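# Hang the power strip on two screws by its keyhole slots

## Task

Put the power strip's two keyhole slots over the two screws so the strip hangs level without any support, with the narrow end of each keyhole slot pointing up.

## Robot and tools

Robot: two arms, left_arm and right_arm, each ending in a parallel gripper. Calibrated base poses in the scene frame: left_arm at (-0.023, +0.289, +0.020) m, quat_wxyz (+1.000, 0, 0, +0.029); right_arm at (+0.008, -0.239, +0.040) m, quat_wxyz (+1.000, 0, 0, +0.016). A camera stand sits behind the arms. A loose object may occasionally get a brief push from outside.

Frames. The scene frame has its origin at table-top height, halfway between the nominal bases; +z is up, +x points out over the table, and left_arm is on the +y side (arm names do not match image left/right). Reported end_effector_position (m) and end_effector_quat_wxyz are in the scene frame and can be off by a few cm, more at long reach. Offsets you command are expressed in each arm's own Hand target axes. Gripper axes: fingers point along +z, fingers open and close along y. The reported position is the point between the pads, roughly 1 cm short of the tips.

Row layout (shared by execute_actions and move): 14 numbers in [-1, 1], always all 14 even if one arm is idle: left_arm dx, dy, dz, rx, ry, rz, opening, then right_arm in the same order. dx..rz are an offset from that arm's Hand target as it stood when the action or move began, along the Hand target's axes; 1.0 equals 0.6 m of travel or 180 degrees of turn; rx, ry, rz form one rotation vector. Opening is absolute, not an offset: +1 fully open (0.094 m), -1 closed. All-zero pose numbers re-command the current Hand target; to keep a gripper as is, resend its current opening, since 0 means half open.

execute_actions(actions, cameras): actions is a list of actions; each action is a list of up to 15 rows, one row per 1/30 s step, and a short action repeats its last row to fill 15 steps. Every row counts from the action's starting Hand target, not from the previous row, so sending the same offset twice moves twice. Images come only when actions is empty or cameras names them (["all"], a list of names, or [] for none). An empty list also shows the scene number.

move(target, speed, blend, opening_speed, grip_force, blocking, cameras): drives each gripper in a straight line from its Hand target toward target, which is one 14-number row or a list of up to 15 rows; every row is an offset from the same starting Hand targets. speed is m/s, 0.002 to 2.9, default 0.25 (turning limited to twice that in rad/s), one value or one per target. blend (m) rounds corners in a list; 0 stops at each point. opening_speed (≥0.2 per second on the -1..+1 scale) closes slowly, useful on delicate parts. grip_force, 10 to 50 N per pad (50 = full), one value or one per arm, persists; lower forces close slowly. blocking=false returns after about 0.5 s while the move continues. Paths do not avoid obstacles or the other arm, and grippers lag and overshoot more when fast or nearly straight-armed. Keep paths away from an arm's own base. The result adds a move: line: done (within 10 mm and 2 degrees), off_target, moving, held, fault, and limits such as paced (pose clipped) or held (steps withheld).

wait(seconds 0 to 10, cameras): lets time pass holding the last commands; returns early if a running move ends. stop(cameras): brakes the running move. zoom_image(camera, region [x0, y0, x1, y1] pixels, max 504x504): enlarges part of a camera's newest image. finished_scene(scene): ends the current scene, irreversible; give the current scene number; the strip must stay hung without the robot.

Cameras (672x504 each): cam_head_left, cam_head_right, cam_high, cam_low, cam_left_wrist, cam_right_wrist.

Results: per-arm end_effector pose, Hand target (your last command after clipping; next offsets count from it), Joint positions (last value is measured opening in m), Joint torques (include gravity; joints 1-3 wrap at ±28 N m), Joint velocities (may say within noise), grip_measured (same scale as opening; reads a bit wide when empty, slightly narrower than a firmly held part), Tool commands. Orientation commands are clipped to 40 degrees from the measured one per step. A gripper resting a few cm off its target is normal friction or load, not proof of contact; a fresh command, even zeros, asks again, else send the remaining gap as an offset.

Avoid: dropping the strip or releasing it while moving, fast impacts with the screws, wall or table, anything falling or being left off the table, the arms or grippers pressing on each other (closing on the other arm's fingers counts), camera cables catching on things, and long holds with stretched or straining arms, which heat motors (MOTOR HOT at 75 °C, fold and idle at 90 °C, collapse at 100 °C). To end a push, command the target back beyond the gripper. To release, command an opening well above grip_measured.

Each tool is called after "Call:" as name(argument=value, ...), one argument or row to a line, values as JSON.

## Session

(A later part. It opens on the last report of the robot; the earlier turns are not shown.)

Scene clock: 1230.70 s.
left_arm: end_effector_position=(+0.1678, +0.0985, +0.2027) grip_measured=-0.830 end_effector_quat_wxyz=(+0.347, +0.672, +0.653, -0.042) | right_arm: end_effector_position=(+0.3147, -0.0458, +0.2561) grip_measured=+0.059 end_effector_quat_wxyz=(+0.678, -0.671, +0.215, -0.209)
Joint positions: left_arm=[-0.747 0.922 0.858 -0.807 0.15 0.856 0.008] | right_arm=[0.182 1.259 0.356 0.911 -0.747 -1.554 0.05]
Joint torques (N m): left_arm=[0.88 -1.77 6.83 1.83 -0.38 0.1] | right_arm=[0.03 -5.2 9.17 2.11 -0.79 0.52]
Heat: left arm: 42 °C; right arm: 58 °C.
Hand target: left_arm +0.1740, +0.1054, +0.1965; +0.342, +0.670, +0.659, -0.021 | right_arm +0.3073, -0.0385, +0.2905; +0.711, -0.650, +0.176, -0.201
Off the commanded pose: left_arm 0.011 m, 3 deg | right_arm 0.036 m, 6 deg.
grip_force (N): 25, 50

Call:
execute_actions(
  actions=[
    [[0,0,0,0,0,0,-0.95,0,-0.0148,0.0014,0,0,0,-0.1],[0,0,0,0,0,0,-0.95,0,-0.0198,0.0019,0,0,0,-0.1],[0,0,0,0,0,0,-0.95,0,-0.0117,0.0011,0,0,0,-0.1],[0,0,0,0,0,0,-0.95,0,0.0041,-0.0004,0,0,0,-0.1],[0,0,0,0,0,0,-0.95,0,0.0172,-0.0016,0,0,0,-0.1],[0,0,0,0,0,0,-0.95,0,0.0189,-0.0018,0,0,0,-0.1],[0,0,0,0,0,0,-0.95,0,0.0081,-0.0008,0,0,0,-0.1],[0,0,0,0,0,0,-0.95,0,-0.0081,0.0008,0,0,0,-0.1],[0,0,0,0,0,0,-0.95,0,-0.0189,0.0018,0,0,0,-0.1],[0,0,0,0,0,0,-0.95,0,-0.0172,0.0016,0,0,0,-0.1],[0,0,0,0,0,0,-0.95,0,-0.0041,0.0004,0,0,0,-0.1],[0,0,0,0,0,0,-0.95,0,0.0117,-0.0011,0,0,0,-0.1],[0,0,0,0,0,0,-0.95,0,0.0198,-0.0019,0,0,0,-0.1],[0,0,0,0,0,0,-0.95,0,0.0148,-0.0014,0,0,0,-0.1],[0,0,0,0,0,0,-0.95,0,0,0,0,0,0,-0.1]],
    [[0,0,0,0,0,0,-0.95,0,-0.0148,0.0014,0,0,0,-0.1],[0,0,0,0,0,0,-0.95,0,-0.0198,0.0019,0,0,0,-0.1],[0,0,0,0,0,0,-0.95,0,-0.0117,0.0011,0,0,0,-0.1],[0,0,0,0,0,0,-0.95,0,0.0041,-0.0004,0,0,0,-0.1],[0,0,0,0,0,0,-0.95,0,0.0172,-0.0016,0,0,0,-0.1],[0,0,0,0,0,0,-0.95,0,0.0189,-0.0018,0,0,0,-0.1],[0,0,0,0,0,0,-0.95,0,0.0081,-0.0008,0,0,0,-0.1],[0,0,0,0,0,0,-0.95,0,-0.0081,0.0008,0,0,0,-0.1],[0,0,0,0,0,0,-0.95,0,-0.0189,0.0018,0,0,0,-0.1],[0,0,0,0,0,0,-0.95,0,-0.0172,0.0016,0,0,0,-0.1],[0,0,0,0,0,0,-0.95,0,-0.0041,0.0004,0,0,0,-0.1],[0,0,0,0,0,0,-0.95,0,0.0117,-0.0011,0,0,0,-0.1],[0,0,0,0,0,0,-0.95,0,0.0198,-0.0019,0,0,0,-0.1],[0,0,0,0,0,0,-0.95,0,0.0148,-0.0014,0,0,0,-0.1],[0,0,0,0,0,0,-0.95,0,0,0,0,0,0,-0.1]],
  ],
  cameras=["cam_head_right","cam_head_left"],
)

Call:
zoom_image(
  camera="cam_head_right",
  region=[305, 90, 425, 210],
)

Call:
zoom_image(
  camera="cam_head_left",
  region=[320, 90, 440, 210],
)

Scene clock: 1243.90 s.
left_arm: end_effector_position=(+0.1680, +0.0983, +0.2029) grip_measured=-0.830 end_effector_quat_wxyz=(+0.347, +0.672, +0.653, -0.042) | right_arm: end_effector_position=(+0.3156, -0.0454, +0.2585) grip_measured=+0.059 end_effector_quat_wxyz=(+0.678, -0.671, +0.212, -0.212)
Joint positions: left_arm=[-0.747 0.922 0.858 -0.806 0.15 0.856 0.008] | right_arm=[0.182 1.258 0.364 0.907 -0.749 -1.56 0.05]
Joint torques (N m): left_arm=[0.88 -1.77 6.84 1.82 -0.38 0.09] | right_arm=[0.05 -5.16 8.66 2.11 -0.78 0.57]
Heat: left arm: 42 °C; right arm: 59 °C.
Hand target: left_arm +0.1739, +0.1054, +0.1965; +0.341, +0.670, +0.659, -0.021 | right_arm +0.3073, -0.0385, +0.2904; +0.711, -0.650, +0.176, -0.201
Off the commanded pose: left_arm 0.011 m, 3 deg | right_arm 0.034 m, 6 deg.
grip_force (N): 25, 50
Images, in order (width x height): cam_head_left 672x504, cam_head_right 672x504.

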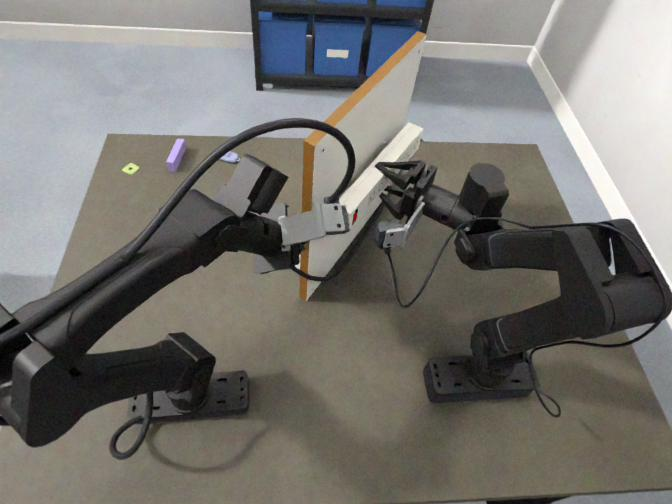

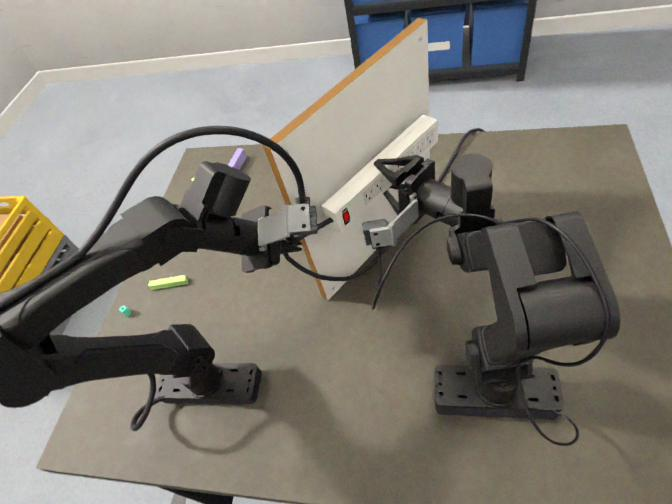

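Scaled by 4.200.

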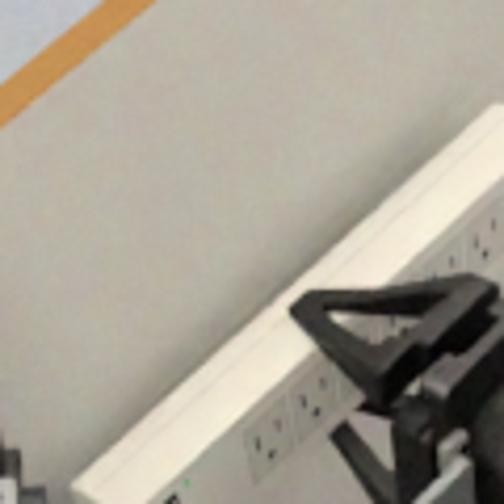

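Scaled by 4.200.

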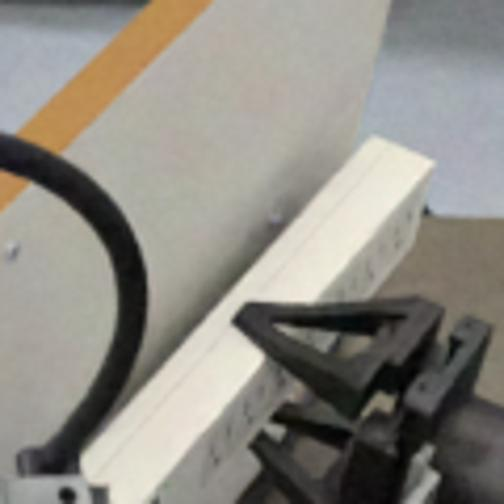

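Call:
zoom_image(
  camera="cam_head_right",
  region=[390, 90, 450, 150],
)

Call:
zoom_image(
  camera="cam_head_right",
  region=[305, 170, 365, 230],
)

Scaled by 8.400.

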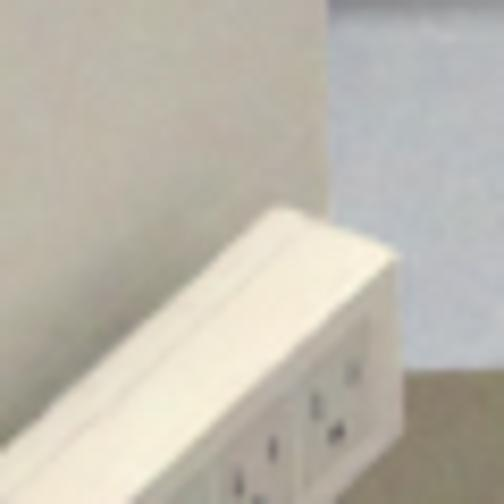

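Scaled by 8.400.

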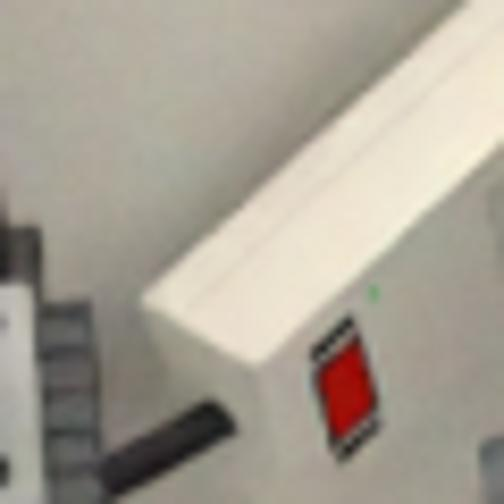

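Call:
move(
  target=[0.0077,0.0062,-0.0013,0,0,0,-0.95,0.0007,-0.0022,0.0203,0,-0.015,0,-0.1],
  speed=0.03,
)

Call:
execute_actions(
  actions=[
    [[0,0,0,0,0,0,-0.95,0.01,-0.0148,0.0014,0,0,0,-0.1],[0,0,0,0,0,0,-0.95,0.0133,-0.0198,0.0019,0,0,0,-0.1],[0,0,0,0,0,0,-0.95,0.0078,-0.0117,0.0011,0,0,0,-0.1],[0,0,0,0,0,0,-0.95,-0.0028,0.0041,-0.0004,0,0,0,-0.1],[0,0,0,0,0,0,-0.95,-0.0115,0.0172,-0.0016,0,0,0,-0.1],[0,0,0,0,0,0,-0.95,-0.0126,0.0189,-0.0018,0,0,0,-0.1],[0,0,0,0,0,0,-0.95,-0.0054,0.0081,-0.0008,0,0,0,-0.1],[0,0,0,0,0,0,-0.95,0.0054,-0.0081,0.0008,0,0,0,-0.1],[0,0,0,0,0,0,-0.95,0.0126,-0.0189,0.0018,0,0,0,-0.1],[0,0,0,0,0,0,-0.95,0.0115,-0.0172,0.0016,0,0,0,-0.1],[0,0,0,0,0,0,-0.95,0.0028,-0.0041,0.0004,0,0,0,-0.1],[0,0,0,0,0,0,-0.95,-0.0078,0.0117,-0.0011,0,0,0,-0.1],[0,0,0,0,0,0,-0.95,-0.0133,0.0198,-0.0019,0,0,0,-0.1],[0,0,0,0,0,0,-0.95,-0.01,0.0148,-0.0014,0,0,0,-0.1],[0,0,0,0,0,0,-0.95,0,0,0,0,0,0,-0.1]],
    [[0,0,0,0,0,0,-0.95,0.01,-0.0148,0.0014,0,0,0,-0.1],[0,0,0,0,0,0,-0.95,0.0133,-0.0198,0.0019,0,0,0,-0.1],[0,0,0,0,0,0,-0.95,0.0078,-0.0117,0.0011,0,0,0,-0.1],[0,0,0,0,0,0,-0.95,-0.0028,0.0041,-0.0004,0,0,0,-0.1],[0,0,0,0,0,0,-0.95,-0.0115,0.0172,-0.0016,0,0,0,-0.1],[0,0,0,0,0,0,-0.95,-0.0126,0.0189,-0.0018,0,0,0,-0.1],[0,0,0,0,0,0,-0.95,-0.0054,0.0081,-0.0008,0,0,0,-0.1],[0,0,0,0,0,0,-0.95,0.0054,-0.0081,0.0008,0,0,0,-0.1],[0,0,0,0,0,0,-0.95,0.0126,-0.0189,0.0018,0,0,0,-0.1],[0,0,0,0,0,0,-0.95,0.0115,-0.0172,0.0016,0,0,0,-0.1],[0,0,0,0,0,0,-0.95,0.0028,-0.0041,0.0004,0,0,0,-0.1],[0,0,0,0,0,0,-0.95,-0.0078,0.0117,-0.0011,0,0,0,-0.1],[0,0,0,0,0,0,-0.95,-0.0133,0.0198,-0.0019,0,0,0,-0.1],[0,0,0,0,0,0,-0.95,-0.01,0.0148,-0.0014,0,0,0,-0.1],[0,0,0,0,0,0,-0.95,0,0,0,0,0,0,-0.1]],
  ],
)

Scene clock: 1275.57 s.
left_arm: end_effector_position=(+0.1699, +0.0999, +0.2038) grip_measured=-0.830 end_effector_quat_wxyz=(+0.350, +0.674, +0.649, -0.046) | right_arm: end_effector_position=(+0.3188, -0.0411, +0.2580) grip_measured=+0.059 end_effector_quat_wxyz=(+0.679, -0.676, +0.206, -0.199)
Joint positions: left_arm=[-0.719 0.922 0.858 -0.805 0.18 0.882 0.008] | right_arm=[0.182 1.29 0.392 0.9 -0.776 -1.56 0.05]
Joint torques (N m): left_arm=[1.72 -1.73 6.94 1.76 -0.42 0.12] | right_arm=[0.77 -3.21 10.35 2.29 -0.87 0.55]
Heat: left arm: 41 °C; right arm: 60 °C.
Hand target: left_arm +0.1776, +0.1101, +0.1965; +0.342, +0.670, +0.659, -0.021 | right_arm +0.3138, -0.0284, +0.2929; +0.715, -0.655, +0.160, -0.186
Off the commanded pose: left_arm 0.015 m, 3 deg | right_arm 0.037 m, 7 deg.
grip_force (N): 25, 50
move: off_target (left_arm, right_arm)

Scene clock: 1276.77 s.
left_arm: end_effector_position=(+0.1714, +0.1000, +0.2046) grip_measured=-0.830 end_effector_quat_wxyz=(+0.352, +0.672, +0.650, -0.044) | right_arm: end_effector_position=(+0.3218, -0.0366, +0.2677) grip_measured=+0.059 end_effector_quat_wxyz=(+0.685, -0.673, +0.188, -0.207)
Joint positions: left_arm=[-0.716 0.922 0.858 -0.799 0.179 0.882 0.008] | right_arm=[0.191 1.306 0.42 0.918 -0.782 -1.569 0.05]
Joint torques (N m): left_arm=[1.47 -1.72 6.94 1.71 -0.42 0.13] | right_arm=[0.32 -4.15 8.57 2.13 -0.77 0.66]
Heat: left arm: 41 °C; right arm: 60 °C.
Hand target: left_arm +0.1776, +0.1102, +0.1964; +0.341, +0.670, +0.659, -0.021 | right_arm +0.3138, -0.0284, +0.2930; +0.715, -0.655, +0.159, -0.186
Off the commanded pose: left_arm 0.014 m, 3 deg | right_arm 0.028 m, 6 deg.
grip_force (N): 25, 50

Call:
execute_actions(
  actions=[
    [[0,0,0,0,0,0,-0.95,-0.0052,0.01,0,0,0,0.007,-0.1]],
    [[0,0,0,0,0,0,-0.95,0.01,-0.0148,0.0014,0,0,0,-0.1],[0,0,0,0,0,0,-0.95,0.0133,-0.0198,0.0019,0,0,0,-0.1],[0,0,0,0,0,0,-0.95,0.0078,-0.0117,0.0011,0,0,0,-0.1],[0,0,0,0,0,0,-0.95,-0.0028,0.0041,-0.0004,0,0,0,-0.1],[0,0,0,0,0,0,-0.95,-0.0115,0.0172,-0.0016,0,0,0,-0.1],[0,0,0,0,0,0,-0.95,-0.0126,0.0189,-0.0018,0,0,0,-0.1],[0,0,0,0,0,0,-0.95,-0.0054,0.0081,-0.0008,0,0,0,-0.1],[0,0,0,0,0,0,-0.95,0.0054,-0.0081,0.0008,0,0,0,-0.1],[0,0,0,0,0,0,-0.95,0.0126,-0.0189,0.0018,0,0,0,-0.1],[0,0,0,0,0,0,-0.95,0.0115,-0.0172,0.0016,0,0,0,-0.1],[0,0,0,0,0,0,-0.95,0.0028,-0.0041,0.0004,0,0,0,-0.1],[0,0,0,0,0,0,-0.95,-0.0078,0.0117,-0.0011,0,0,0,-0.1],[0,0,0,0,0,0,-0.95,-0.0133,0.0198,-0.0019,0,0,0,-0.1],[0,0,0,0,0,0,-0.95,-0.01,0.0148,-0.0014,0,0,0,-0.1],[0,0,0,0,0,0,-0.95,0,0,0,0,0,0,-0.1]],
    [[0,0,0,0,0,0,-0.95,0.01,-0.0148,0.0014,0,0,0,-0.1],[0,0,0,0,0,0,-0.95,0.0133,-0.0198,0.0019,0,0,0,-0.1],[0,0,0,0,0,0,-0.95,0.0078,-0.0117,0.0011,0,0,0,-0.1],[0,0,0,0,0,0,-0.95,-0.0028,0.0041,-0.0004,0,0,0,-0.1],[0,0,0,0,0,0,-0.95,-0.0115,0.0172,-0.0016,0,0,0,-0.1],[0,0,0,0,0,0,-0.95,-0.0126,0.0189,-0.0018,0,0,0,-0.1],[0,0,0,0,0,0,-0.95,-0.0054,0.0081,-0.0008,0,0,0,-0.1],[0,0,0,0,0,0,-0.95,0.0054,-0.0081,0.0008,0,0,0,-0.1],[0,0,0,0,0,0,-0.95,0.0126,-0.0189,0.0018,0,0,0,-0.1],[0,0,0,0,0,0,-0.95,0.0115,-0.0172,0.0016,0,0,0,-0.1],[0,0,0,0,0,0,-0.95,0.0028,-0.0041,0.0004,0,0,0,-0.1],[0,0,0,0,0,0,-0.95,-0.0078,0.0117,-0.0011,0,0,0,-0.1],[0,0,0,0,0,0,-0.95,-0.0133,0.0198,-0.0019,0,0,0,-0.1],[0,0,0,0,0,0,-0.95,-0.01,0.0148,-0.0014,0,0,0,-0.1],[0,0,0,0,0,0,-0.95,0,0,0,0,0,0,-0.1]],
  ],
  cameras=["cam_head_right","cam_head_left"],
)

Call:
zoom_image(
  camera="cam_head_right",
  region=[310, 90, 430, 210],
)

Call:
zoom_image(
  camera="cam_head_left",
  region=[320, 90, 440, 210],
)

Scene clock: 1292.27 s.
left_arm: end_effector_position=(+0.1708, +0.1019, +0.2030) grip_measured=-0.830 end_effector_quat_wxyz=(+0.348, +0.672, +0.652, -0.043) | right_arm: end_effector_position=(+0.3205, -0.0357, +0.2627) grip_measured=+0.059 end_effector_quat_wxyz=(+0.686, -0.671, +0.196, -0.203)
Joint positions: left_arm=[-0.714 0.922 0.858 -0.809 0.175 0.883 0.008] | right_arm=[0.2 1.316 0.401 0.948 -0.767 -1.552 0.05]
Joint torques (N m): left_arm=[1.35 -1.72 6.91 1.8 -0.37 0.12] | right_arm=[0.44 -4.1 8.29 2.08 -0.82 0.65]
Heat: left arm: 41 °C; right arm: 60 °C.
Hand target: left_arm +0.1776, +0.1102, +0.1964; +0.341, +0.670, +0.659, -0.021 | right_arm +0.3115, -0.0266, +0.2869; +0.717, -0.653, +0.167, -0.178
Off the commanded pose: left_arm 0.013 m, 3 deg | right_arm 0.027 m, 6 deg.
grip_force (N): 25, 50
Images, in order (width x height): cam_head_left 672x504, cam_head_right 672x504.

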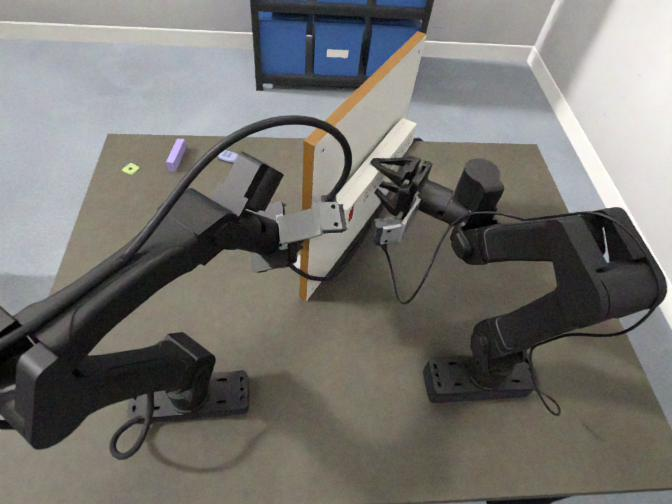

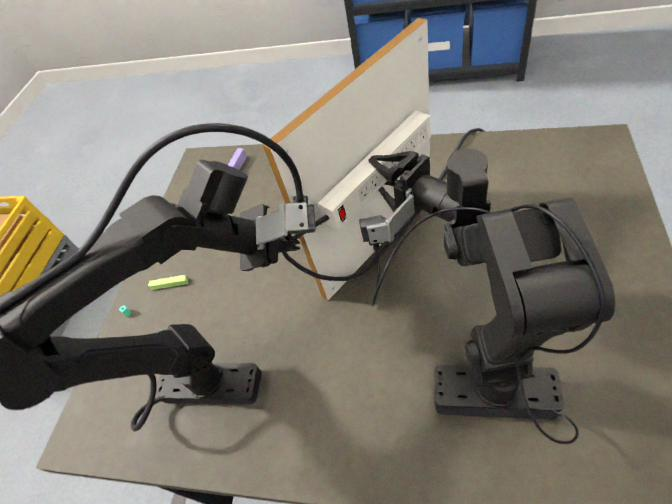

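Scaled by 4.200.

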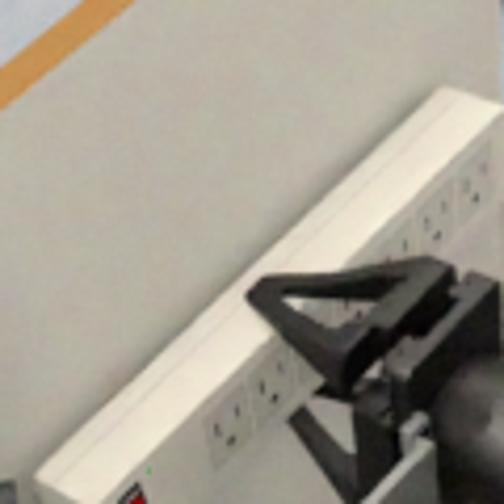

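Scaled by 4.200.

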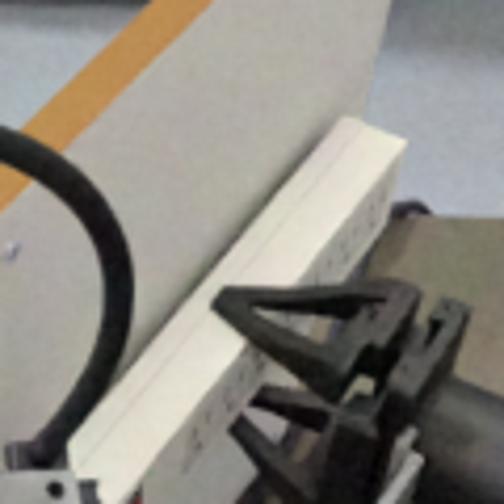

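Call:
execute_actions(
  actions=[
    [[0.0077,0.0062,-0.0013,0,0,0,-0.95,0.0005,0.001,0.0133,0,0,0.0045,-0.1]],
    [[0,0,0,0,0,0,-0.95,0.005,-0.0148,0.0014,0,0,0,-0.1],[0,0,0,0,0,0,-0.95,0.0066,-0.0198,0.0019,0,0,0,-0.1],[0,0,0,0,0,0,-0.95,0.0039,-0.0117,0.0011,0,0,0,-0.1],[0,0,0,0,0,0,-0.95,-0.0014,0.0041,-0.0004,0,0,0,-0.1],[0,0,0,0,0,0,-0.95,-0.0058,0.0172,-0.0016,0,0,0,-0.1],[0,0,0,0,0,0,-0.95,-0.0063,0.0189,-0.0018,0,0,0,-0.1],[0,0,0,0,0,0,-0.95,-0.0027,0.0081,-0.0008,0,0,0,-0.1],[0,0,0,0,0,0,-0.95,0.0027,-0.0081,0.0008,0,0,0,-0.1],[0,0,0,0,0,0,-0.95,0.0063,-0.0189,0.0018,0,0,0,-0.1],[0,0,0,0,0,0,-0.95,0.0058,-0.0172,0.0016,0,0,0,-0.1],[0,0,0,0,0,0,-0.95,0.0014,-0.0041,0.0004,0,0,0,-0.1],[0,0,0,0,0,0,-0.95,-0.0039,0.0117,-0.0011,0,0,0,-0.1],[0,0,0,0,0,0,-0.95,-0.0066,0.0198,-0.0019,0,0,0,-0.1],[0,0,0,0,0,0,-0.95,-0.005,0.0148,-0.0014,0,0,0,-0.1],[0,0,0,0,0,0,-0.95,0,0,0,0,0,0,-0.1]],
  ],
)

Scene clock: 1302.50 s.
left_arm: end_effector_position=(+0.1742, +0.1055, +0.2037) grip_measured=-0.830 end_effector_quat_wxyz=(+0.351, +0.673, +0.650, -0.044) | right_arm: end_effector_position=(+0.3228, -0.0334, +0.2574) grip_measured=+0.059 end_effector_quat_wxyz=(+0.686, -0.671, +0.205, -0.193)
Joint positions: left_arm=[-0.678 0.922 0.858 -0.809 0.201 0.911 0.008] | right_arm=[0.206 1.343 0.403 0.961 -0.763 -1.533 0.05]
Joint torques (N m): left_arm=[1.59 -1.55 7.05 1.75 -0.38 0.14] | right_arm=[1.74 -4.33 9.33 2.08 -0.62 0.64]
Heat: left arm: 41 °C; right arm: 59 °C.
Hand target: left_arm +0.1812, +0.1149, +0.1964; +0.341, +0.670, +0.659, -0.021 | right_arm +0.3154, -0.0196, +0.2871; +0.718, -0.652, +0.171, -0.173
Off the commanded pose: left_arm 0.014 m, 3 deg | right_arm 0.033 m, 6 deg.
grip_force (N): 25, 50

Call:
execute_actions(
  actions=[
    [[0.0038,0.0031,-0.0006,0,0,0,-0.95,0.0005,-0.0067,0.0106,0,0,-0.005,-0.1]],
    [[0,0,0,0,0,0,-0.95,0.005,-0.0148,0.0014,0,0,0,-0.1],[0,0,0,0,0,0,-0.95,0.0066,-0.0198,0.0019,0,0,0,-0.1],[0,0,0,0,0,0,-0.95,0.0039,-0.0117,0.0011,0,0,0,-0.1],[0,0,0,0,0,0,-0.95,-0.0014,0.0041,-0.0004,0,0,0,-0.1],[0,0,0,0,0,0,-0.95,-0.0058,0.0172,-0.0016,0,0,0,-0.1],[0,0,0,0,0,0,-0.95,-0.0063,0.0189,-0.0018,0,0,0,-0.1],[0,0,0,0,0,0,-0.95,-0.0027,0.0081,-0.0008,0,0,0,-0.1],[0,0,0,0,0,0,-0.95,0.0027,-0.0081,0.0008,0,0,0,-0.1],[0,0,0,0,0,0,-0.95,0.0063,-0.0189,0.0018,0,0,0,-0.1],[0,0,0,0,0,0,-0.95,0.0058,-0.0172,0.0016,0,0,0,-0.1],[0,0,0,0,0,0,-0.95,0.0014,-0.0041,0.0004,0,0,0,-0.1],[0,0,0,0,0,0,-0.95,-0.0039,0.0117,-0.0011,0,0,0,-0.1],[0,0,0,0,0,0,-0.95,-0.0066,0.0198,-0.0019,0,0,0,-0.1],[0,0,0,0,0,0,-0.95,-0.005,0.0148,-0.0014,0,0,0,-0.1],[0,0,0,0,0,0,-0.95,0,0,0,0,0,0,-0.1]],
    [[0,0,0,0,0,0,-0.95,0.005,-0.0148,0.0014,0,0,0,-0.1],[0,0,0,0,0,0,-0.95,0.0066,-0.0198,0.0019,0,0,0,-0.1],[0,0,0,0,0,0,-0.95,0.0039,-0.0117,0.0011,0,0,0,-0.1],[0,0,0,0,0,0,-0.95,-0.0014,0.0041,-0.0004,0,0,0,-0.1],[0,0,0,0,0,0,-0.95,-0.0058,0.0172,-0.0016,0,0,0,-0.1],[0,0,0,0,0,0,-0.95,-0.0063,0.0189,-0.0018,0,0,0,-0.1],[0,0,0,0,0,0,-0.95,-0.0027,0.0081,-0.0008,0,0,0,-0.1],[0,0,0,0,0,0,-0.95,0.0027,-0.0081,0.0008,0,0,0,-0.1],[0,0,0,0,0,0,-0.95,0.0063,-0.0189,0.0018,0,0,0,-0.1],[0,0,0,0,0,0,-0.95,0.0058,-0.0172,0.0016,0,0,0,-0.1],[0,0,0,0,0,0,-0.95,0.0014,-0.0041,0.0004,0,0,0,-0.1],[0,0,0,0,0,0,-0.95,-0.0039,0.0117,-0.0011,0,0,0,-0.1],[0,0,0,0,0,0,-0.95,-0.0066,0.0198,-0.0019,0,0,0,-0.1],[0,0,0,0,0,0,-0.95,-0.005,0.0148,-0.0014,0,0,0,-0.1],[0,0,0,0,0,0,-0.95,0,0,0,0,0,0,-0.1]],
  ],
)

Scene clock: 1318.83 s.
left_arm: end_effector_position=(+0.1746, +0.1058, +0.2044) grip_measured=-0.830 end_effector_quat_wxyz=(+0.353, +0.674, +0.647, -0.048) | right_arm: end_effector_position=(+0.3230, -0.0331, +0.2575) grip_measured=+0.059 end_effector_quat_wxyz=(+0.684, -0.673, +0.205, -0.192)
Joint positions: left_arm=[-0.662 0.922 0.858 -0.809 0.223 0.926 0.008] | right_arm=[0.207 1.339 0.408 0.944 -0.763 -1.539 0.05]
Joint torques (N m): left_arm=[1.85 -1.46 7.16 1.73 -0.48 0.14] | right_arm=[2.95 -3.85 10.62 2.08 -0.45 0.55]
Heat: left arm: 41 °C; right arm: 61 °C.
Hand target: left_arm +0.1830, +0.1173, +0.1964; +0.342, +0.670, +0.659, -0.021 | right_arm +0.3187, -0.0146, +0.2916; +0.717, -0.653, +0.166, -0.179
Off the commanded pose: left_arm 0.016 m, 4 deg | right_arm 0.039 m, 6 deg.
grip_force (N): 25, 50

Call:
wait(
  seconds=0.1,
  cameras=["cam_head_right","cam_head_left"],
)

Call:
zoom_image(
  camera="cam_head_right",
  region=[310, 150, 370, 210],
)

Call:
zoom_image(
  camera="cam_head_right",
  region=[380, 90, 440, 150],
)

Call:
zoom_image(
  camera="cam_head_left",
  region=[320, 100, 420, 200],
)

Scene clock: 1322.27 s.
left_arm: end_effector_position=(+0.1746, +0.1058, +0.2044) grip_measured=-0.830 end_effector_quat_wxyz=(+0.353, +0.674, +0.647, -0.048) | right_arm: end_effector_position=(+0.3230, -0.0331, +0.2575) grip_measured=+0.059 end_effector_quat_wxyz=(+0.684, -0.673, +0.205, -0.192)
Joint positions: left_arm=[-0.662 0.922 0.858 -0.809 0.223 0.926 0.008] | right_arm=[0.207 1.339 0.408 0.944 -0.763 -1.539 0.05]
Joint torques (N m): left_arm=[1.85 -1.44 7.16 1.72 -0.48 0.14] | right_arm=[2.91 -3.79 10.62 2.07 -0.45 0.54]
Heat: left arm: 41 °C; right arm: 61 °C.
Hand target: left_arm +0.1830, +0.1173, +0.1964; +0.342, +0.670, +0.659, -0.021 | right_arm +0.3187, -0.0146, +0.2916; +0.717, -0.653, +0.166, -0.179
Tool commands: left_gripper/opening=-0.95 right_gripper/opening=-0.1
Off the commanded pose: left_arm 0.016 m, 4 deg | right_arm 0.039 m, 6 deg.
grip_force (N): 25, 50
wait: 0.10 s; at rest from the start
Images, in order (width x height): cam_head_left 672x504, cam_head_right 672x504.

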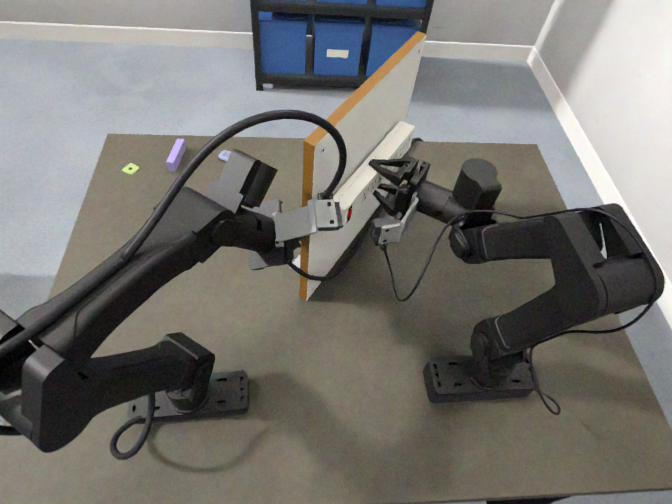

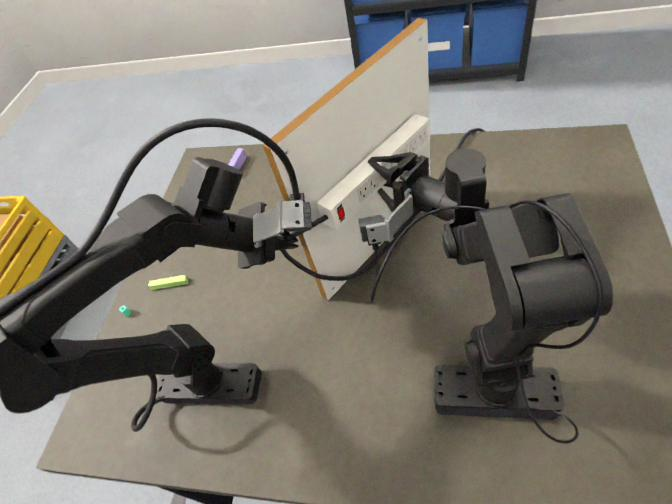

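Scaled by 8.400.

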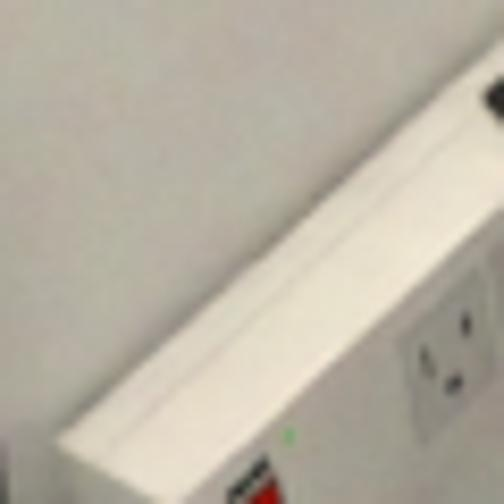

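Scaled by 8.400.

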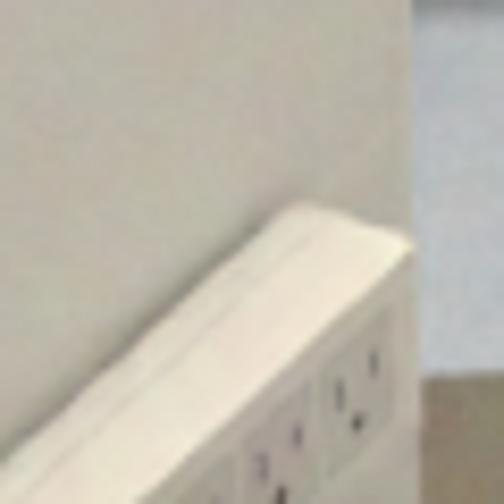

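Scaled by 5.040.

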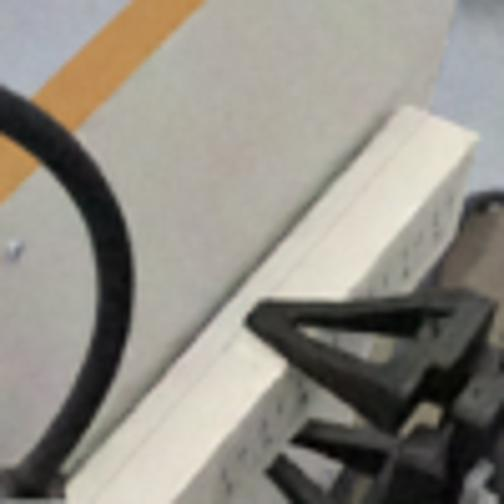

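Call:
execute_actions(
  actions=[
    [[0,0,0,0,0,0,-0.95,0.0,-0.0133,-0.0100,0,0,-0.009,-0.1]],
    [[0,0,0,0,0,0,-0.95,0.005,-0.0148,0.0014,0,0,0,-0.1],[0,0,0,0,0,0,-0.95,0.0066,-0.0198,0.0019,0,0,0,-0.1],[0,0,0,0,0,0,-0.95,0.0039,-0.0117,0.0011,0,0,0,-0.1],[0,0,0,0,0,0,-0.95,-0.0014,0.0041,-0.0004,0,0,0,-0.1],[0,0,0,0,0,0,-0.95,-0.0058,0.0172,-0.0016,0,0,0,-0.1],[0,0,0,0,0,0,-0.95,-0.0063,0.0189,-0.0018,0,0,0,-0.1],[0,0,0,0,0,0,-0.95,-0.0027,0.0081,-0.0008,0,0,0,-0.1],[0,0,0,0,0,0,-0.95,0.0027,-0.0081,0.0008,0,0,0,-0.1],[0,0,0,0,0,0,-0.95,0.0063,-0.0189,0.0018,0,0,0,-0.1],[0,0,0,0,0,0,-0.95,0.0058,-0.0172,0.0016,0,0,0,-0.1],[0,0,0,0,0,0,-0.95,0.0014,-0.0041,0.0004,0,0,0,-0.1],[0,0,0,0,0,0,-0.95,-0.0039,0.0117,-0.0011,0,0,0,-0.1],[0,0,0,0,0,0,-0.95,-0.0066,0.0198,-0.0019,0,0,0,-0.1],[0,0,0,0,0,0,-0.95,-0.005,0.0148,-0.0014,0,0,0,-0.1],[0,0,0,0,0,0,-0.95,0,0,0,0,0,0,-0.1]],
  ],
)

Scene clock: 1334.10 s.
left_arm: end_effector_position=(+0.1746, +0.1058, +0.2044) grip_measured=-0.830 end_effector_quat_wxyz=(+0.353, +0.674, +0.647, -0.048) | right_arm: end_effector_position=(+0.3228, -0.0335, +0.2580) grip_measured=+0.059 end_effector_quat_wxyz=(+0.676, -0.681, +0.207, -0.191)
Joint positions: left_arm=[-0.662 0.922 0.858 -0.809 0.223 0.927 0.008] | right_arm=[0.206 1.311 0.424 0.869 -0.763 -1.562 0.05]
Joint torques (N m): left_arm=[1.84 -1.44 7.16 1.72 -0.49 0.14] | right_arm=[1.47 -5.05 9.96 2.34 -0.71 0.49]
Heat: left arm: 41 °C; right arm: 62 °C.
Hand target: left_arm +0.1830, +0.1173, +0.1964; +0.342, +0.670, +0.659, -0.021 | right_arm +0.3155, -0.0204, +0.2990; +0.714, -0.656, +0.157, -0.189
Off the commanded pose: left_arm 0.016 m, 4 deg | right_arm 0.043 m, 8 deg.
grip_force (N): 25, 50

Call:
execute_actions(
  actions=[
    [[0,0,0,0,0,0,-0.95,0.005,-0.0237,0.0014,0,0,0,-0.1],[0,0,0,0,0,0,-0.95,0.0066,-0.0317,0.0019,0,0,0,-0.1],[0,0,0,0,0,0,-0.95,0.0039,-0.0187,0.0011,0,0,0,-0.1],[0,0,0,0,0,0,-0.95,-0.0014,0.0066,-0.0004,0,0,0,-0.1],[0,0,0,0,0,0,-0.95,-0.0058,0.0275,-0.0016,0,0,0,-0.1],[0,0,0,0,0,0,-0.95,-0.0063,0.0302,-0.0018,0,0,0,-0.1],[0,0,0,0,0,0,-0.95,-0.0027,0.013,-0.0008,0,0,0,-0.1],[0,0,0,0,0,0,-0.95,0.0027,-0.013,0.0008,0,0,0,-0.1],[0,0,0,0,0,0,-0.95,0.0063,-0.0302,0.0018,0,0,0,-0.1],[0,0,0,0,0,0,-0.95,0.0058,-0.0275,0.0016,0,0,0,-0.1],[0,0,0,0,0,0,-0.95,0.0014,-0.0066,0.0004,0,0,0,-0.1],[0,0,0,0,0,0,-0.95,-0.0039,0.0187,-0.0011,0,0,0,-0.1],[0,0,0,0,0,0,-0.95,-0.0066,0.0317,-0.0019,0,0,0,-0.1],[0,0,0,0,0,0,-0.95,-0.005,0.0237,-0.0014,0,0,0,-0.1],[0,0,0,0,0,0,-0.95,0,0,0,0,0,0,-0.1]],
    [[0,0,0,0,0,0,-0.95,0.005,-0.0148,0.0014,0,0,0,-0.1],[0,0,0,0,0,0,-0.95,0.0066,-0.0198,0.0019,0,0,0,-0.1],[0,0,0,0,0,0,-0.95,0.0039,-0.0117,0.0011,0,0,0,-0.1],[0,0,0,0,0,0,-0.95,-0.0014,0.0041,-0.0004,0,0,0,-0.1],[0,0,0,0,0,0,-0.95,-0.0058,0.0172,-0.0016,0,0,0,-0.1],[0,0,0,0,0,0,-0.95,-0.0063,0.0189,-0.0018,0,0,0,-0.1],[0,0,0,0,0,0,-0.95,-0.0027,0.0081,-0.0008,0,0,0,-0.1],[0,0,0,0,0,0,-0.95,0.0027,-0.0081,0.0008,0,0,0,-0.1],[0,0,0,0,0,0,-0.95,0.0063,-0.0189,0.0018,0,0,0,-0.1],[0,0,0,0,0,0,-0.95,0.0058,-0.0172,0.0016,0,0,0,-0.1],[0,0,0,0,0,0,-0.95,0.0014,-0.0041,0.0004,0,0,0,-0.1],[0,0,0,0,0,0,-0.95,-0.0039,0.0117,-0.0011,0,0,0,-0.1],[0,0,0,0,0,0,-0.95,-0.0066,0.0198,-0.0019,0,0,0,-0.1],[0,0,0,0,0,0,-0.95,-0.005,0.0148,-0.0014,0,0,0,-0.1],[0,0,0,0,0,0,-0.95,0,0,0,0,0,0,-0.1]],
  ],
)

Scene clock: 1346.97 s.
left_arm: end_effector_position=(+0.1746, +0.1058, +0.2041) grip_measured=-0.830 end_effector_quat_wxyz=(+0.352, +0.674, +0.647, -0.049) | right_arm: end_effector_position=(+0.3229, -0.0334, +0.2590) grip_measured=+0.059 end_effector_quat_wxyz=(+0.676, -0.681, +0.205, -0.192)
Joint positions: left_arm=[-0.662 0.923 0.858 -0.809 0.224 0.927 0.008] | right_arm=[0.206 1.307 0.427 0.862 -0.764 -1.567 0.05]
Joint torques (N m): left_arm=[1.81 -1.57 7.15 1.72 -0.49 0.14] | right_arm=[1.46 -4.85 9.81 2.36 -0.72 0.53]
Heat: left arm: 41 °C; right arm: 61 °C.
Hand target: left_arm +0.1830, +0.1173, +0.1964; +0.342, +0.670, +0.659, -0.021 | right_arm +0.3154, -0.0204, +0.2992; +0.714, -0.655, +0.157, -0.189
Off the commanded pose: left_arm 0.016 m, 4 deg | right_arm 0.043 m, 8 deg.
grip_force (N): 25, 50

Call:
execute_actions(
  actions=[
    [[0,0,0,0,0,0,-0.95,0.0167,0.0,0,0,0,0,-0.1]],
    [[0,0,0,0,0,0,-0.95,0.01,-0.0148,0.0014,0,0,0,-0.1],[0,0,0,0,0,0,-0.95,0.0133,-0.0198,0.0019,0,0,0,-0.1],[0,0,0,0,0,0,-0.95,0.0078,-0.0117,0.0011,0,0,0,-0.1],[0,0,0,0,0,0,-0.95,-0.0028,0.0041,-0.0004,0,0,0,-0.1],[0,0,0,0,0,0,-0.95,-0.0115,0.0172,-0.0016,0,0,0,-0.1],[0,0,0,0,0,0,-0.95,-0.0126,0.0189,-0.0018,0,0,0,-0.1],[0,0,0,0,0,0,-0.95,-0.0054,0.0081,-0.0008,0,0,0,-0.1],[0,0,0,0,0,0,-0.95,0.0054,-0.0081,0.0008,0,0,0,-0.1],[0,0,0,0,0,0,-0.95,0.0126,-0.0189,0.0018,0,0,0,-0.1],[0,0,0,0,0,0,-0.95,0.0115,-0.0172,0.0016,0,0,0,-0.1],[0,0,0,0,0,0,-0.95,0.0028,-0.0041,0.0004,0,0,0,-0.1],[0,0,0,0,0,0,-0.95,-0.0078,0.0117,-0.0011,0,0,0,-0.1],[0,0,0,0,0,0,-0.95,-0.0133,0.0198,-0.0019,0,0,0,-0.1],[0,0,0,0,0,0,-0.95,-0.01,0.0148,-0.0014,0,0,0,-0.1],[0,0,0,0,0,0,-0.95,0,0,0,0,0,0,-0.1]],
  ],
)

Call:
execute_actions(
  actions=[
    [[0,0,0,0,0,0,-0.95,-0.0333,0.0,0,0,0,0,-0.1]],
    [[0,0,0,0,0,0,-0.95,0.01,-0.0148,0.0014,0,0,0,-0.1],[0,0,0,0,0,0,-0.95,0.0133,-0.0198,0.0019,0,0,0,-0.1],[0,0,0,0,0,0,-0.95,0.0078,-0.0117,0.0011,0,0,0,-0.1],[0,0,0,0,0,0,-0.95,-0.0028,0.0041,-0.0004,0,0,0,-0.1],[0,0,0,0,0,0,-0.95,-0.0115,0.0172,-0.0016,0,0,0,-0.1],[0,0,0,0,0,0,-0.95,-0.0126,0.0189,-0.0018,0,0,0,-0.1],[0,0,0,0,0,0,-0.95,-0.0054,0.0081,-0.0008,0,0,0,-0.1],[0,0,0,0,0,0,-0.95,0.0054,-0.0081,0.0008,0,0,0,-0.1],[0,0,0,0,0,0,-0.95,0.0126,-0.0189,0.0018,0,0,0,-0.1],[0,0,0,0,0,0,-0.95,0.0115,-0.0172,0.0016,0,0,0,-0.1],[0,0,0,0,0,0,-0.95,0.0028,-0.0041,0.0004,0,0,0,-0.1],[0,0,0,0,0,0,-0.95,-0.0078,0.0117,-0.0011,0,0,0,-0.1],[0,0,0,0,0,0,-0.95,-0.0133,0.0198,-0.0019,0,0,0,-0.1],[0,0,0,0,0,0,-0.95,-0.01,0.0148,-0.0014,0,0,0,-0.1],[0,0,0,0,0,0,-0.95,0,0,0,0,0,0,-0.1]],
  ],
)

Scene clock: 1364.20 s.
left_arm: end_effector_position=(+0.1752, +0.1044, +0.2054) grip_measured=-0.830 end_effector_quat_wxyz=(+0.356, +0.674, +0.646, -0.050) | right_arm: end_effector_position=(+0.3249, -0.0346, +0.2611) grip_measured=+0.059 end_effector_quat_wxyz=(+0.679, -0.683, +0.195, -0.186)
Joint positions: left_arm=[-0.662 0.923 0.858 -0.801 0.228 0.927 0.008] | right_arm=[0.184 1.326 0.446 0.866 -0.81 -1.57 0.05]
Joint torques (N m): left_arm=[1.78 -1.55 7.17 1.66 -0.54 0.14] | right_arm=[0.94 -3.81 10.07 2.42 -0.47 0.61]
Heat: left arm: 41 °C; right arm: 65 °C.
Hand target: left_arm +0.1830, +0.1173, +0.1965; +0.342, +0.670, +0.659, -0.021 | right_arm +0.3242, -0.0252, +0.2992; +0.714, -0.656, +0.157, -0.189
Off the commanded pose: left_arm 0.018 m, 4 deg | right_arm 0.039 m, 7 deg.
grip_force (N): 25, 50

Scene clock: 1365.40 s.
left_arm: end_effector_position=(+0.1752, +0.1072, +0.2034) grip_measured=-0.830 end_effector_quat_wxyz=(+0.350, +0.673, +0.650, -0.047) | right_arm: end_effector_position=(+0.3220, -0.0348, +0.2620) grip_measured=+0.059 end_effector_quat_wxyz=(+0.675, -0.677, +0.207, -0.209)
Joint positions: left_arm=[-0.659 0.923 0.858 -0.812 0.219 0.927 0.008] | right_arm=[0.217 1.285 0.413 0.869 -0.725 -1.576 0.05]
Joint torques (N m): left_arm=[1.54 -1.57 7.13 1.75 -0.44 0.14] | right_arm=[2.82 -5.64 9.25 2.18 -0.8 0.57]
Heat: left arm: 41 °C; right arm: 64 °C.
Hand target: left_arm +0.1830, +0.1173, +0.1964; +0.341, +0.670, +0.659, -0.021 | right_arm +0.3068, -0.0158, +0.2988; +0.714, -0.656, +0.157, -0.189
Off the commanded pose: left_arm 0.014 m, 3 deg | right_arm 0.044 m, 8 deg.
grip_force (N): 25, 50

Call:
move(
  target=[0,0,0,0,0,0,-0.3,0.0167,0,0,0,0,0,-0.1],
  opening_speed=0.4,
  speed=0.05,
  cameras=["cam_head_right","cam_head_left","cam_left_wrist"],
)

Scene clock: 1383.83 s.
left_arm: end_effector_position=(+0.1755, +0.1090, +0.2020) grip_measured=-0.301 end_effector_quat_wxyz=(+0.347, +0.674, +0.651, -0.043) | right_arm: end_effector_position=(+0.3188, -0.0321, +0.2663) grip_measured=+0.059 end_effector_quat_wxyz=(+0.681, -0.676, +0.197, -0.199)
Joint positions: left_arm=[-0.659 0.924 0.858 -0.817 0.211 0.93 0.033] | right_arm=[0.215 1.285 0.42 0.875 -0.757 -1.565 0.05]
Joint torques (N m): left_arm=[1.55 -1.68 7.1 1.8 -0.34 0.11] | right_arm=[0.83 -3.02 10.44 2.24 -0.73 0.52]
Heat: left arm: 41 °C; right arm: 61 °C.
Hand target: left_arm +0.1830, +0.1173, +0.1965; +0.342, +0.670, +0.659, -0.021 | right_arm +0.3156, -0.0205, +0.2991; +0.714, -0.655, +0.157, -0.189
Off the commanded pose: left_arm 0.012 m, 3 deg | right_arm 0.035 m, 6 deg.
grip_force (N): 25, 50
move: off_target (left_arm, right_arm)
Images, in order (width x height): cam_head_left 672x504, cam_head_right 672x504, cam_left_wrist 672x504.

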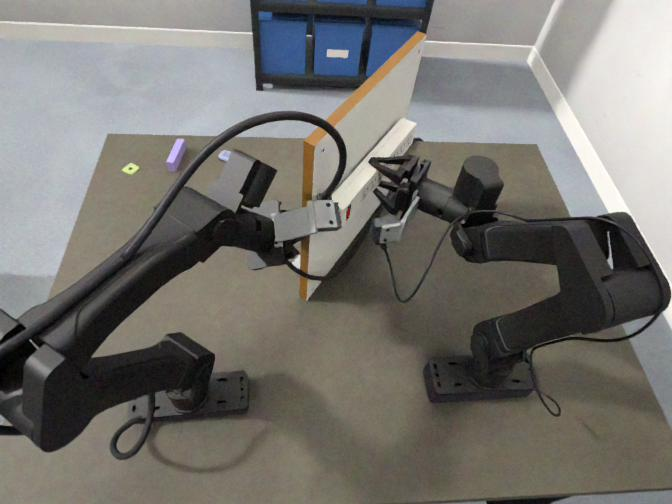

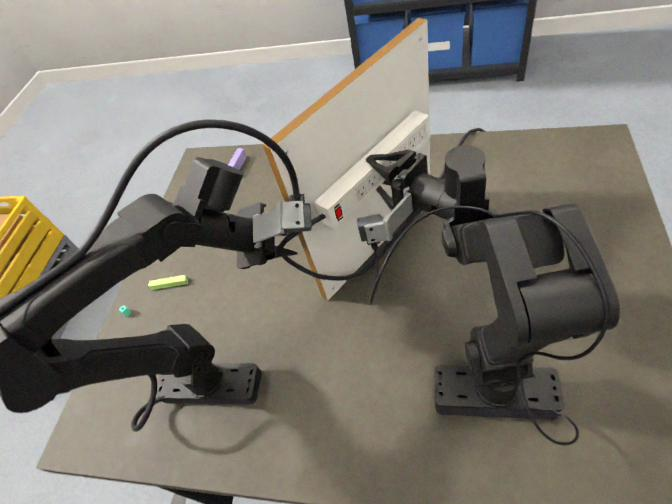

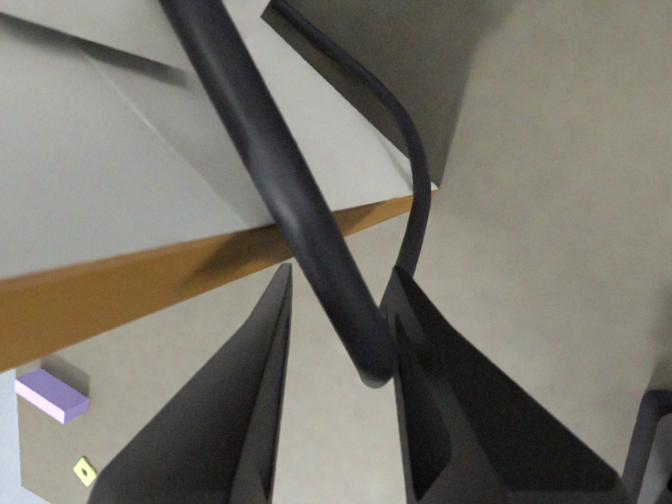

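Call:
move(
  target=[0,0,0,0,0,0,0.6,0,0,0,0,0,0,-0.1],
  opening_speed=0.6,
  speed=0.05,
  cameras=["cam_head_right","cam_head_left","cam_left_wrist"],
)

Scene clock: 1390.17 s.
left_arm: end_effector_position=(+0.1787, +0.1126, +0.2015) grip_measured=+0.598 end_effector_quat_wxyz=(+0.346, +0.671, +0.655, -0.033) | right_arm: end_effector_position=(+0.3160, -0.0304, +0.2698) grip_measured=+0.059 end_effector_quat_wxyz=(+0.687, -0.674, +0.189, -0.195)
Joint positions: left_arm=[-0.653 0.924 0.858 -0.817 0.193 0.931 0.075] | right_arm=[0.215 1.285 0.42 0.893 -0.775 -1.554 0.05]
Joint torques (N m): left_arm=[1.06 -1.65 7.06 1.82 -0.13 0.1] | right_arm=[0.9 -2.66 10.43 2.1 -0.5 0.47]
Heat: left arm: 41 °C; right arm: 63 °C.
Hand target: left_arm +0.1830, +0.1173, +0.1965; +0.342, +0.670, +0.659, -0.021 | right_arm +0.3155, -0.0205, +0.2991; +0.714, -0.655, +0.157, -0.189
Off the commanded pose: left_arm 0.008 m, 1 deg | right_arm 0.031 m, 5 deg.
grip_force (N): 25, 50
move: off_target (right_arm)
Images, in order (width x height): cam_head_left 672x504, cam_head_right 672x504, cam_left_wrist 672x504.

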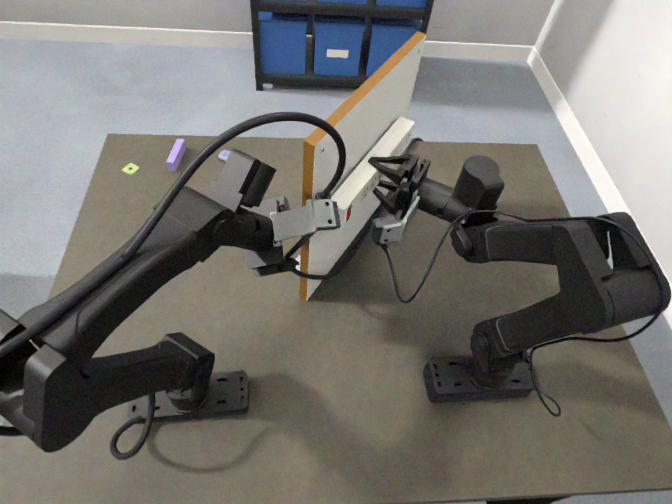

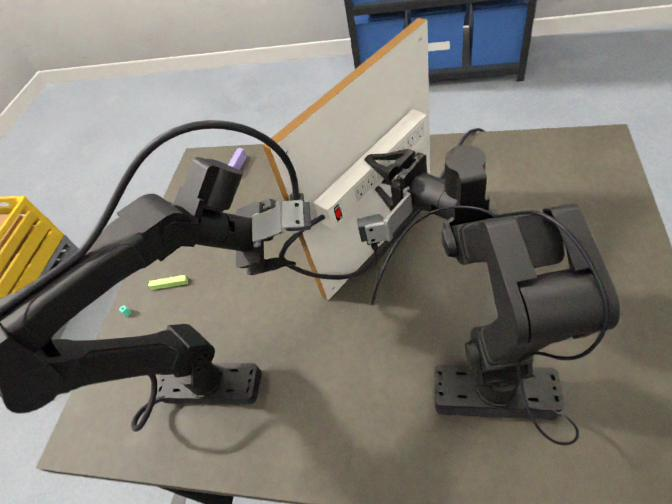

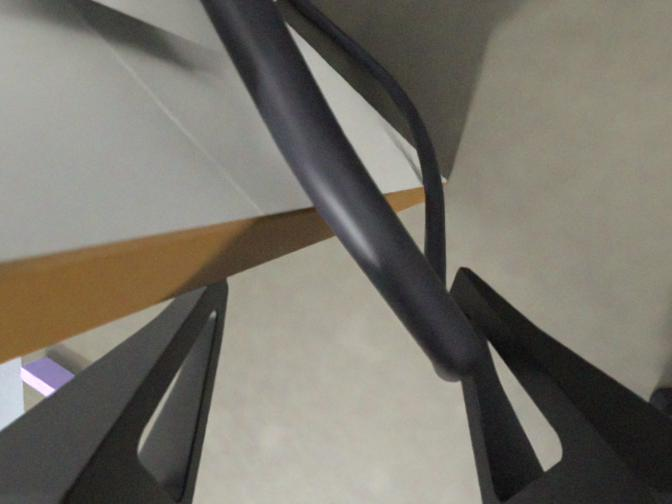

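Call:
move(
  target=[0,0,-0.18,0,0,0,0.6,0,0,0,0,0,0,-0.1],
  speed=0.06,
  cameras=["cam_head_right","cam_head_left","cam_left_wrist"],
)

Scene clock: 1394.87 s.
left_arm: end_effector_position=(+0.1413, +0.1698, +0.2712) grip_measured=+0.598 end_effector_quat_wxyz=(+0.334, +0.669, +0.664, -0.018) | right_arm: end_effector_position=(+0.3154, -0.0301, +0.2706) grip_measured=+0.059 end_effector_quat_wxyz=(+0.689, -0.673, +0.189, -0.192)
Joint positions: left_arm=[-0.44 0.828 1.155 -1.269 0.285 1.103 0.075] | right_arm=[0.215 1.285 0.42 0.897 -0.778 -1.546 0.05]
Joint torques (N m): left_arm=[0.62 -0.66 9.39 1.47 0.28 0.07] | right_arm=[0.88 -2.58 10.37 2.1 -0.46 0.38]
Heat: left arm: 41 °C; right arm: 63 °C.
Hand target: left_arm +0.1375, +0.1697, +0.2792; +0.342, +0.670, +0.659, -0.021 | right_arm +0.3155, -0.0205, +0.2991; +0.714, -0.656, +0.157, -0.189
Off the commanded pose: left_arm 0.009 m, 1 deg | right_arm 0.030 m, 5 deg.
grip_force (N): 25, 50
move: off_target (right_arm)
Images, in order (width x height): cam_head_left 672x504, cam_head_right 672x504, cam_left_wrist 672x504.

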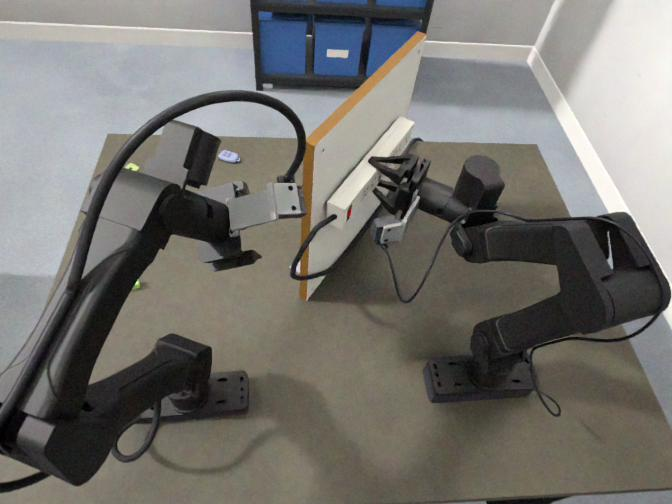

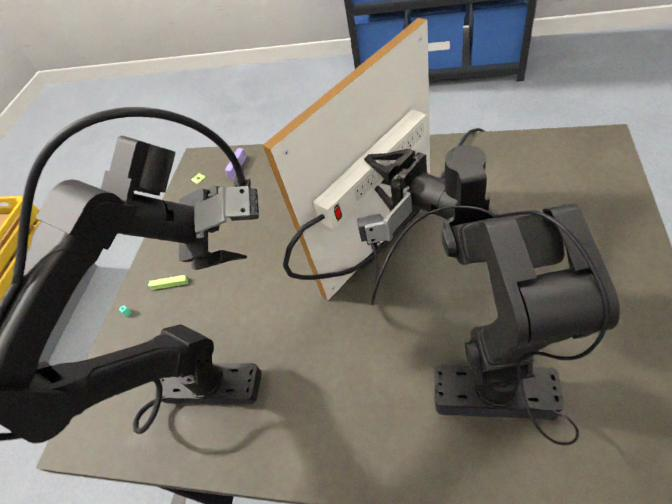

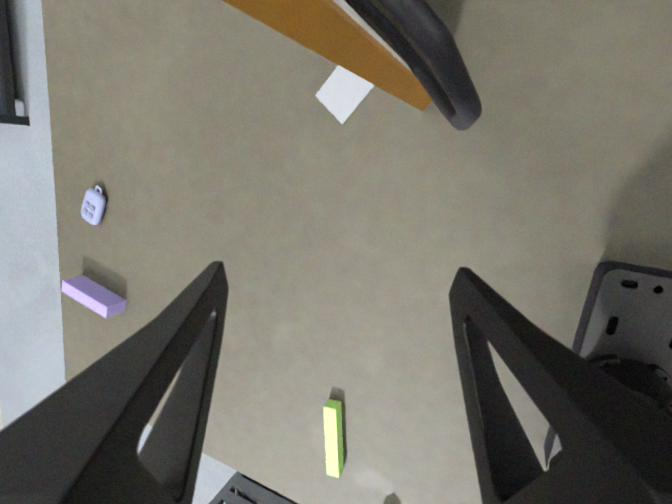

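Call:
zoom_image(
  camera="cam_head_right",
  region=[305, 100, 435, 230],
)

Call:
zoom_image(
  camera="cam_head_left",
  region=[315, 105, 425, 215],
)

Scaled by 3.877.

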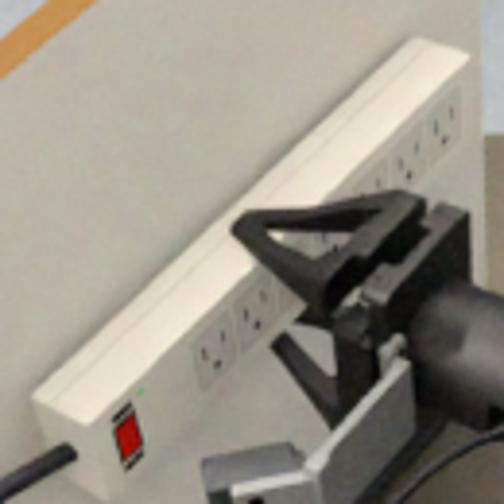

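Scaled by 4.582.

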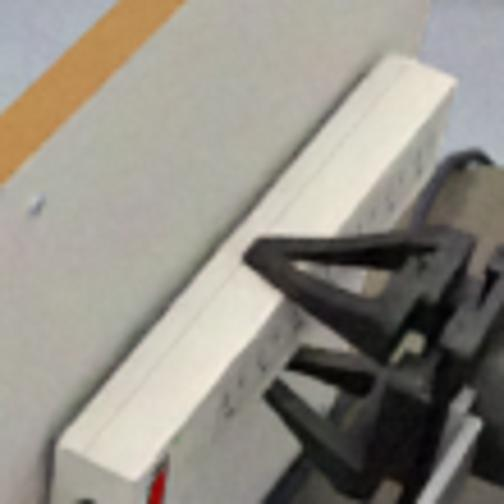

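Call:
execute_actions(
  actions=[
    [[0,0,0,0,0,0,0.6,0.0102,0.0128,-0.0095,0,0,0,-0.1]],
    [[0,0,0,0,0,0,0.6,0.01,-0.0148,0.0014,0,0,0,-0.1],[0,0,0,0,0,0,0.6,0.0133,-0.0198,0.0019,0,0,0,-0.1],[0,0,0,0,0,0,0.6,0.0078,-0.0117,0.0011,0,0,0,-0.1],[0,0,0,0,0,0,0.6,-0.0028,0.0041,-0.0004,0,0,0,-0.1],[0,0,0,0,0,0,0.6,-0.0115,0.0172,-0.0016,0,0,0,-0.1],[0,0,0,0,0,0,0.6,-0.0126,0.0189,-0.0018,0,0,0,-0.1],[0,0,0,0,0,0,0.6,-0.0054,0.0081,-0.0008,0,0,0,-0.1],[0,0,0,0,0,0,0.6,0.0054,-0.0081,0.0008,0,0,0,-0.1],[0,0,0,0,0,0,0.6,0.0126,-0.0189,0.0018,0,0,0,-0.1],[0,0,0,0,0,0,0.6,0.0115,-0.0172,0.0016,0,0,0,-0.1],[0,0,0,0,0,0,0.6,0.0028,-0.0041,0.0004,0,0,0,-0.1],[0,0,0,0,0,0,0.6,-0.0078,0.0117,-0.0011,0,0,0,-0.1],[0,0,0,0,0,0,0.6,-0.0133,0.0198,-0.0019,0,0,0,-0.1],[0,0,0,0,0,0,0.6,-0.01,0.0148,-0.0014,0,0,0,-0.1],[0,0,0,0,0,0,0.6,0,0,0,0,0,0,-0.1]],
    [[0,0,0,0,0,0,0.6,0.01,-0.0148,0.0014,0,0,0,-0.1],[0,0,0,0,0,0,0.6,0.0133,-0.0198,0.0019,0,0,0,-0.1],[0,0,0,0,0,0,0.6,0.0078,-0.0117,0.0011,0,0,0,-0.1],[0,0,0,0,0,0,0.6,-0.0028,0.0041,-0.0004,0,0,0,-0.1],[0,0,0,0,0,0,0.6,-0.0115,0.0172,-0.0016,0,0,0,-0.1],[0,0,0,0,0,0,0.6,-0.0126,0.0189,-0.0018,0,0,0,-0.1],[0,0,0,0,0,0,0.6,-0.0054,0.0081,-0.0008,0,0,0,-0.1],[0,0,0,0,0,0,0.6,0.0054,-0.0081,0.0008,0,0,0,-0.1],[0,0,0,0,0,0,0.6,0.0126,-0.0189,0.0018,0,0,0,-0.1],[0,0,0,0,0,0,0.6,0.0115,-0.0172,0.0016,0,0,0,-0.1],[0,0,0,0,0,0,0.6,0.0028,-0.0041,0.0004,0,0,0,-0.1],[0,0,0,0,0,0,0.6,-0.0078,0.0117,-0.0011,0,0,0,-0.1],[0,0,0,0,0,0,0.6,-0.0133,0.0198,-0.0019,0,0,0,-0.1],[0,0,0,0,0,0,0.6,-0.01,0.0148,-0.0014,0,0,0,-0.1],[0,0,0,0,0,0,0.6,0,0,0,0,0,0,-0.1]],
  ],
)

Scene clock: 1427.10 s.
left_arm: end_effector_position=(+0.1413, +0.1698, +0.2712) grip_measured=+0.598 end_effector_quat_wxyz=(+0.334, +0.669, +0.664, -0.019) | right_arm: end_effector_position=(+0.3230, -0.0350, +0.2709) grip_measured=+0.059 end_effector_quat_wxyz=(+0.695, -0.667, +0.182, -0.198)
Joint positions: left_arm=[-0.44 0.828 1.155 -1.269 0.285 1.103 0.075] | right_arm=[0.185 1.339 0.427 0.977 -0.808 -1.535 0.05]
Joint torques (N m): left_arm=[0.62 -0.65 9.39 1.45 0.32 0.07] | right_arm=[0.58 -3.95 8.61 1.89 -0.48 0.36]
Heat: left arm: 43 °C; right arm: 65 °C.
Hand target: left_arm +0.1375, +0.1698, +0.2793; +0.342, +0.670, +0.659, -0.021 | right_arm +0.3187, -0.0278, +0.2910; +0.714, -0.656, +0.157, -0.189
Off the commanded pose: left_arm 0.009 m, 1 deg | right_arm 0.022 m, 4 deg.
grip_force (N): 25, 50


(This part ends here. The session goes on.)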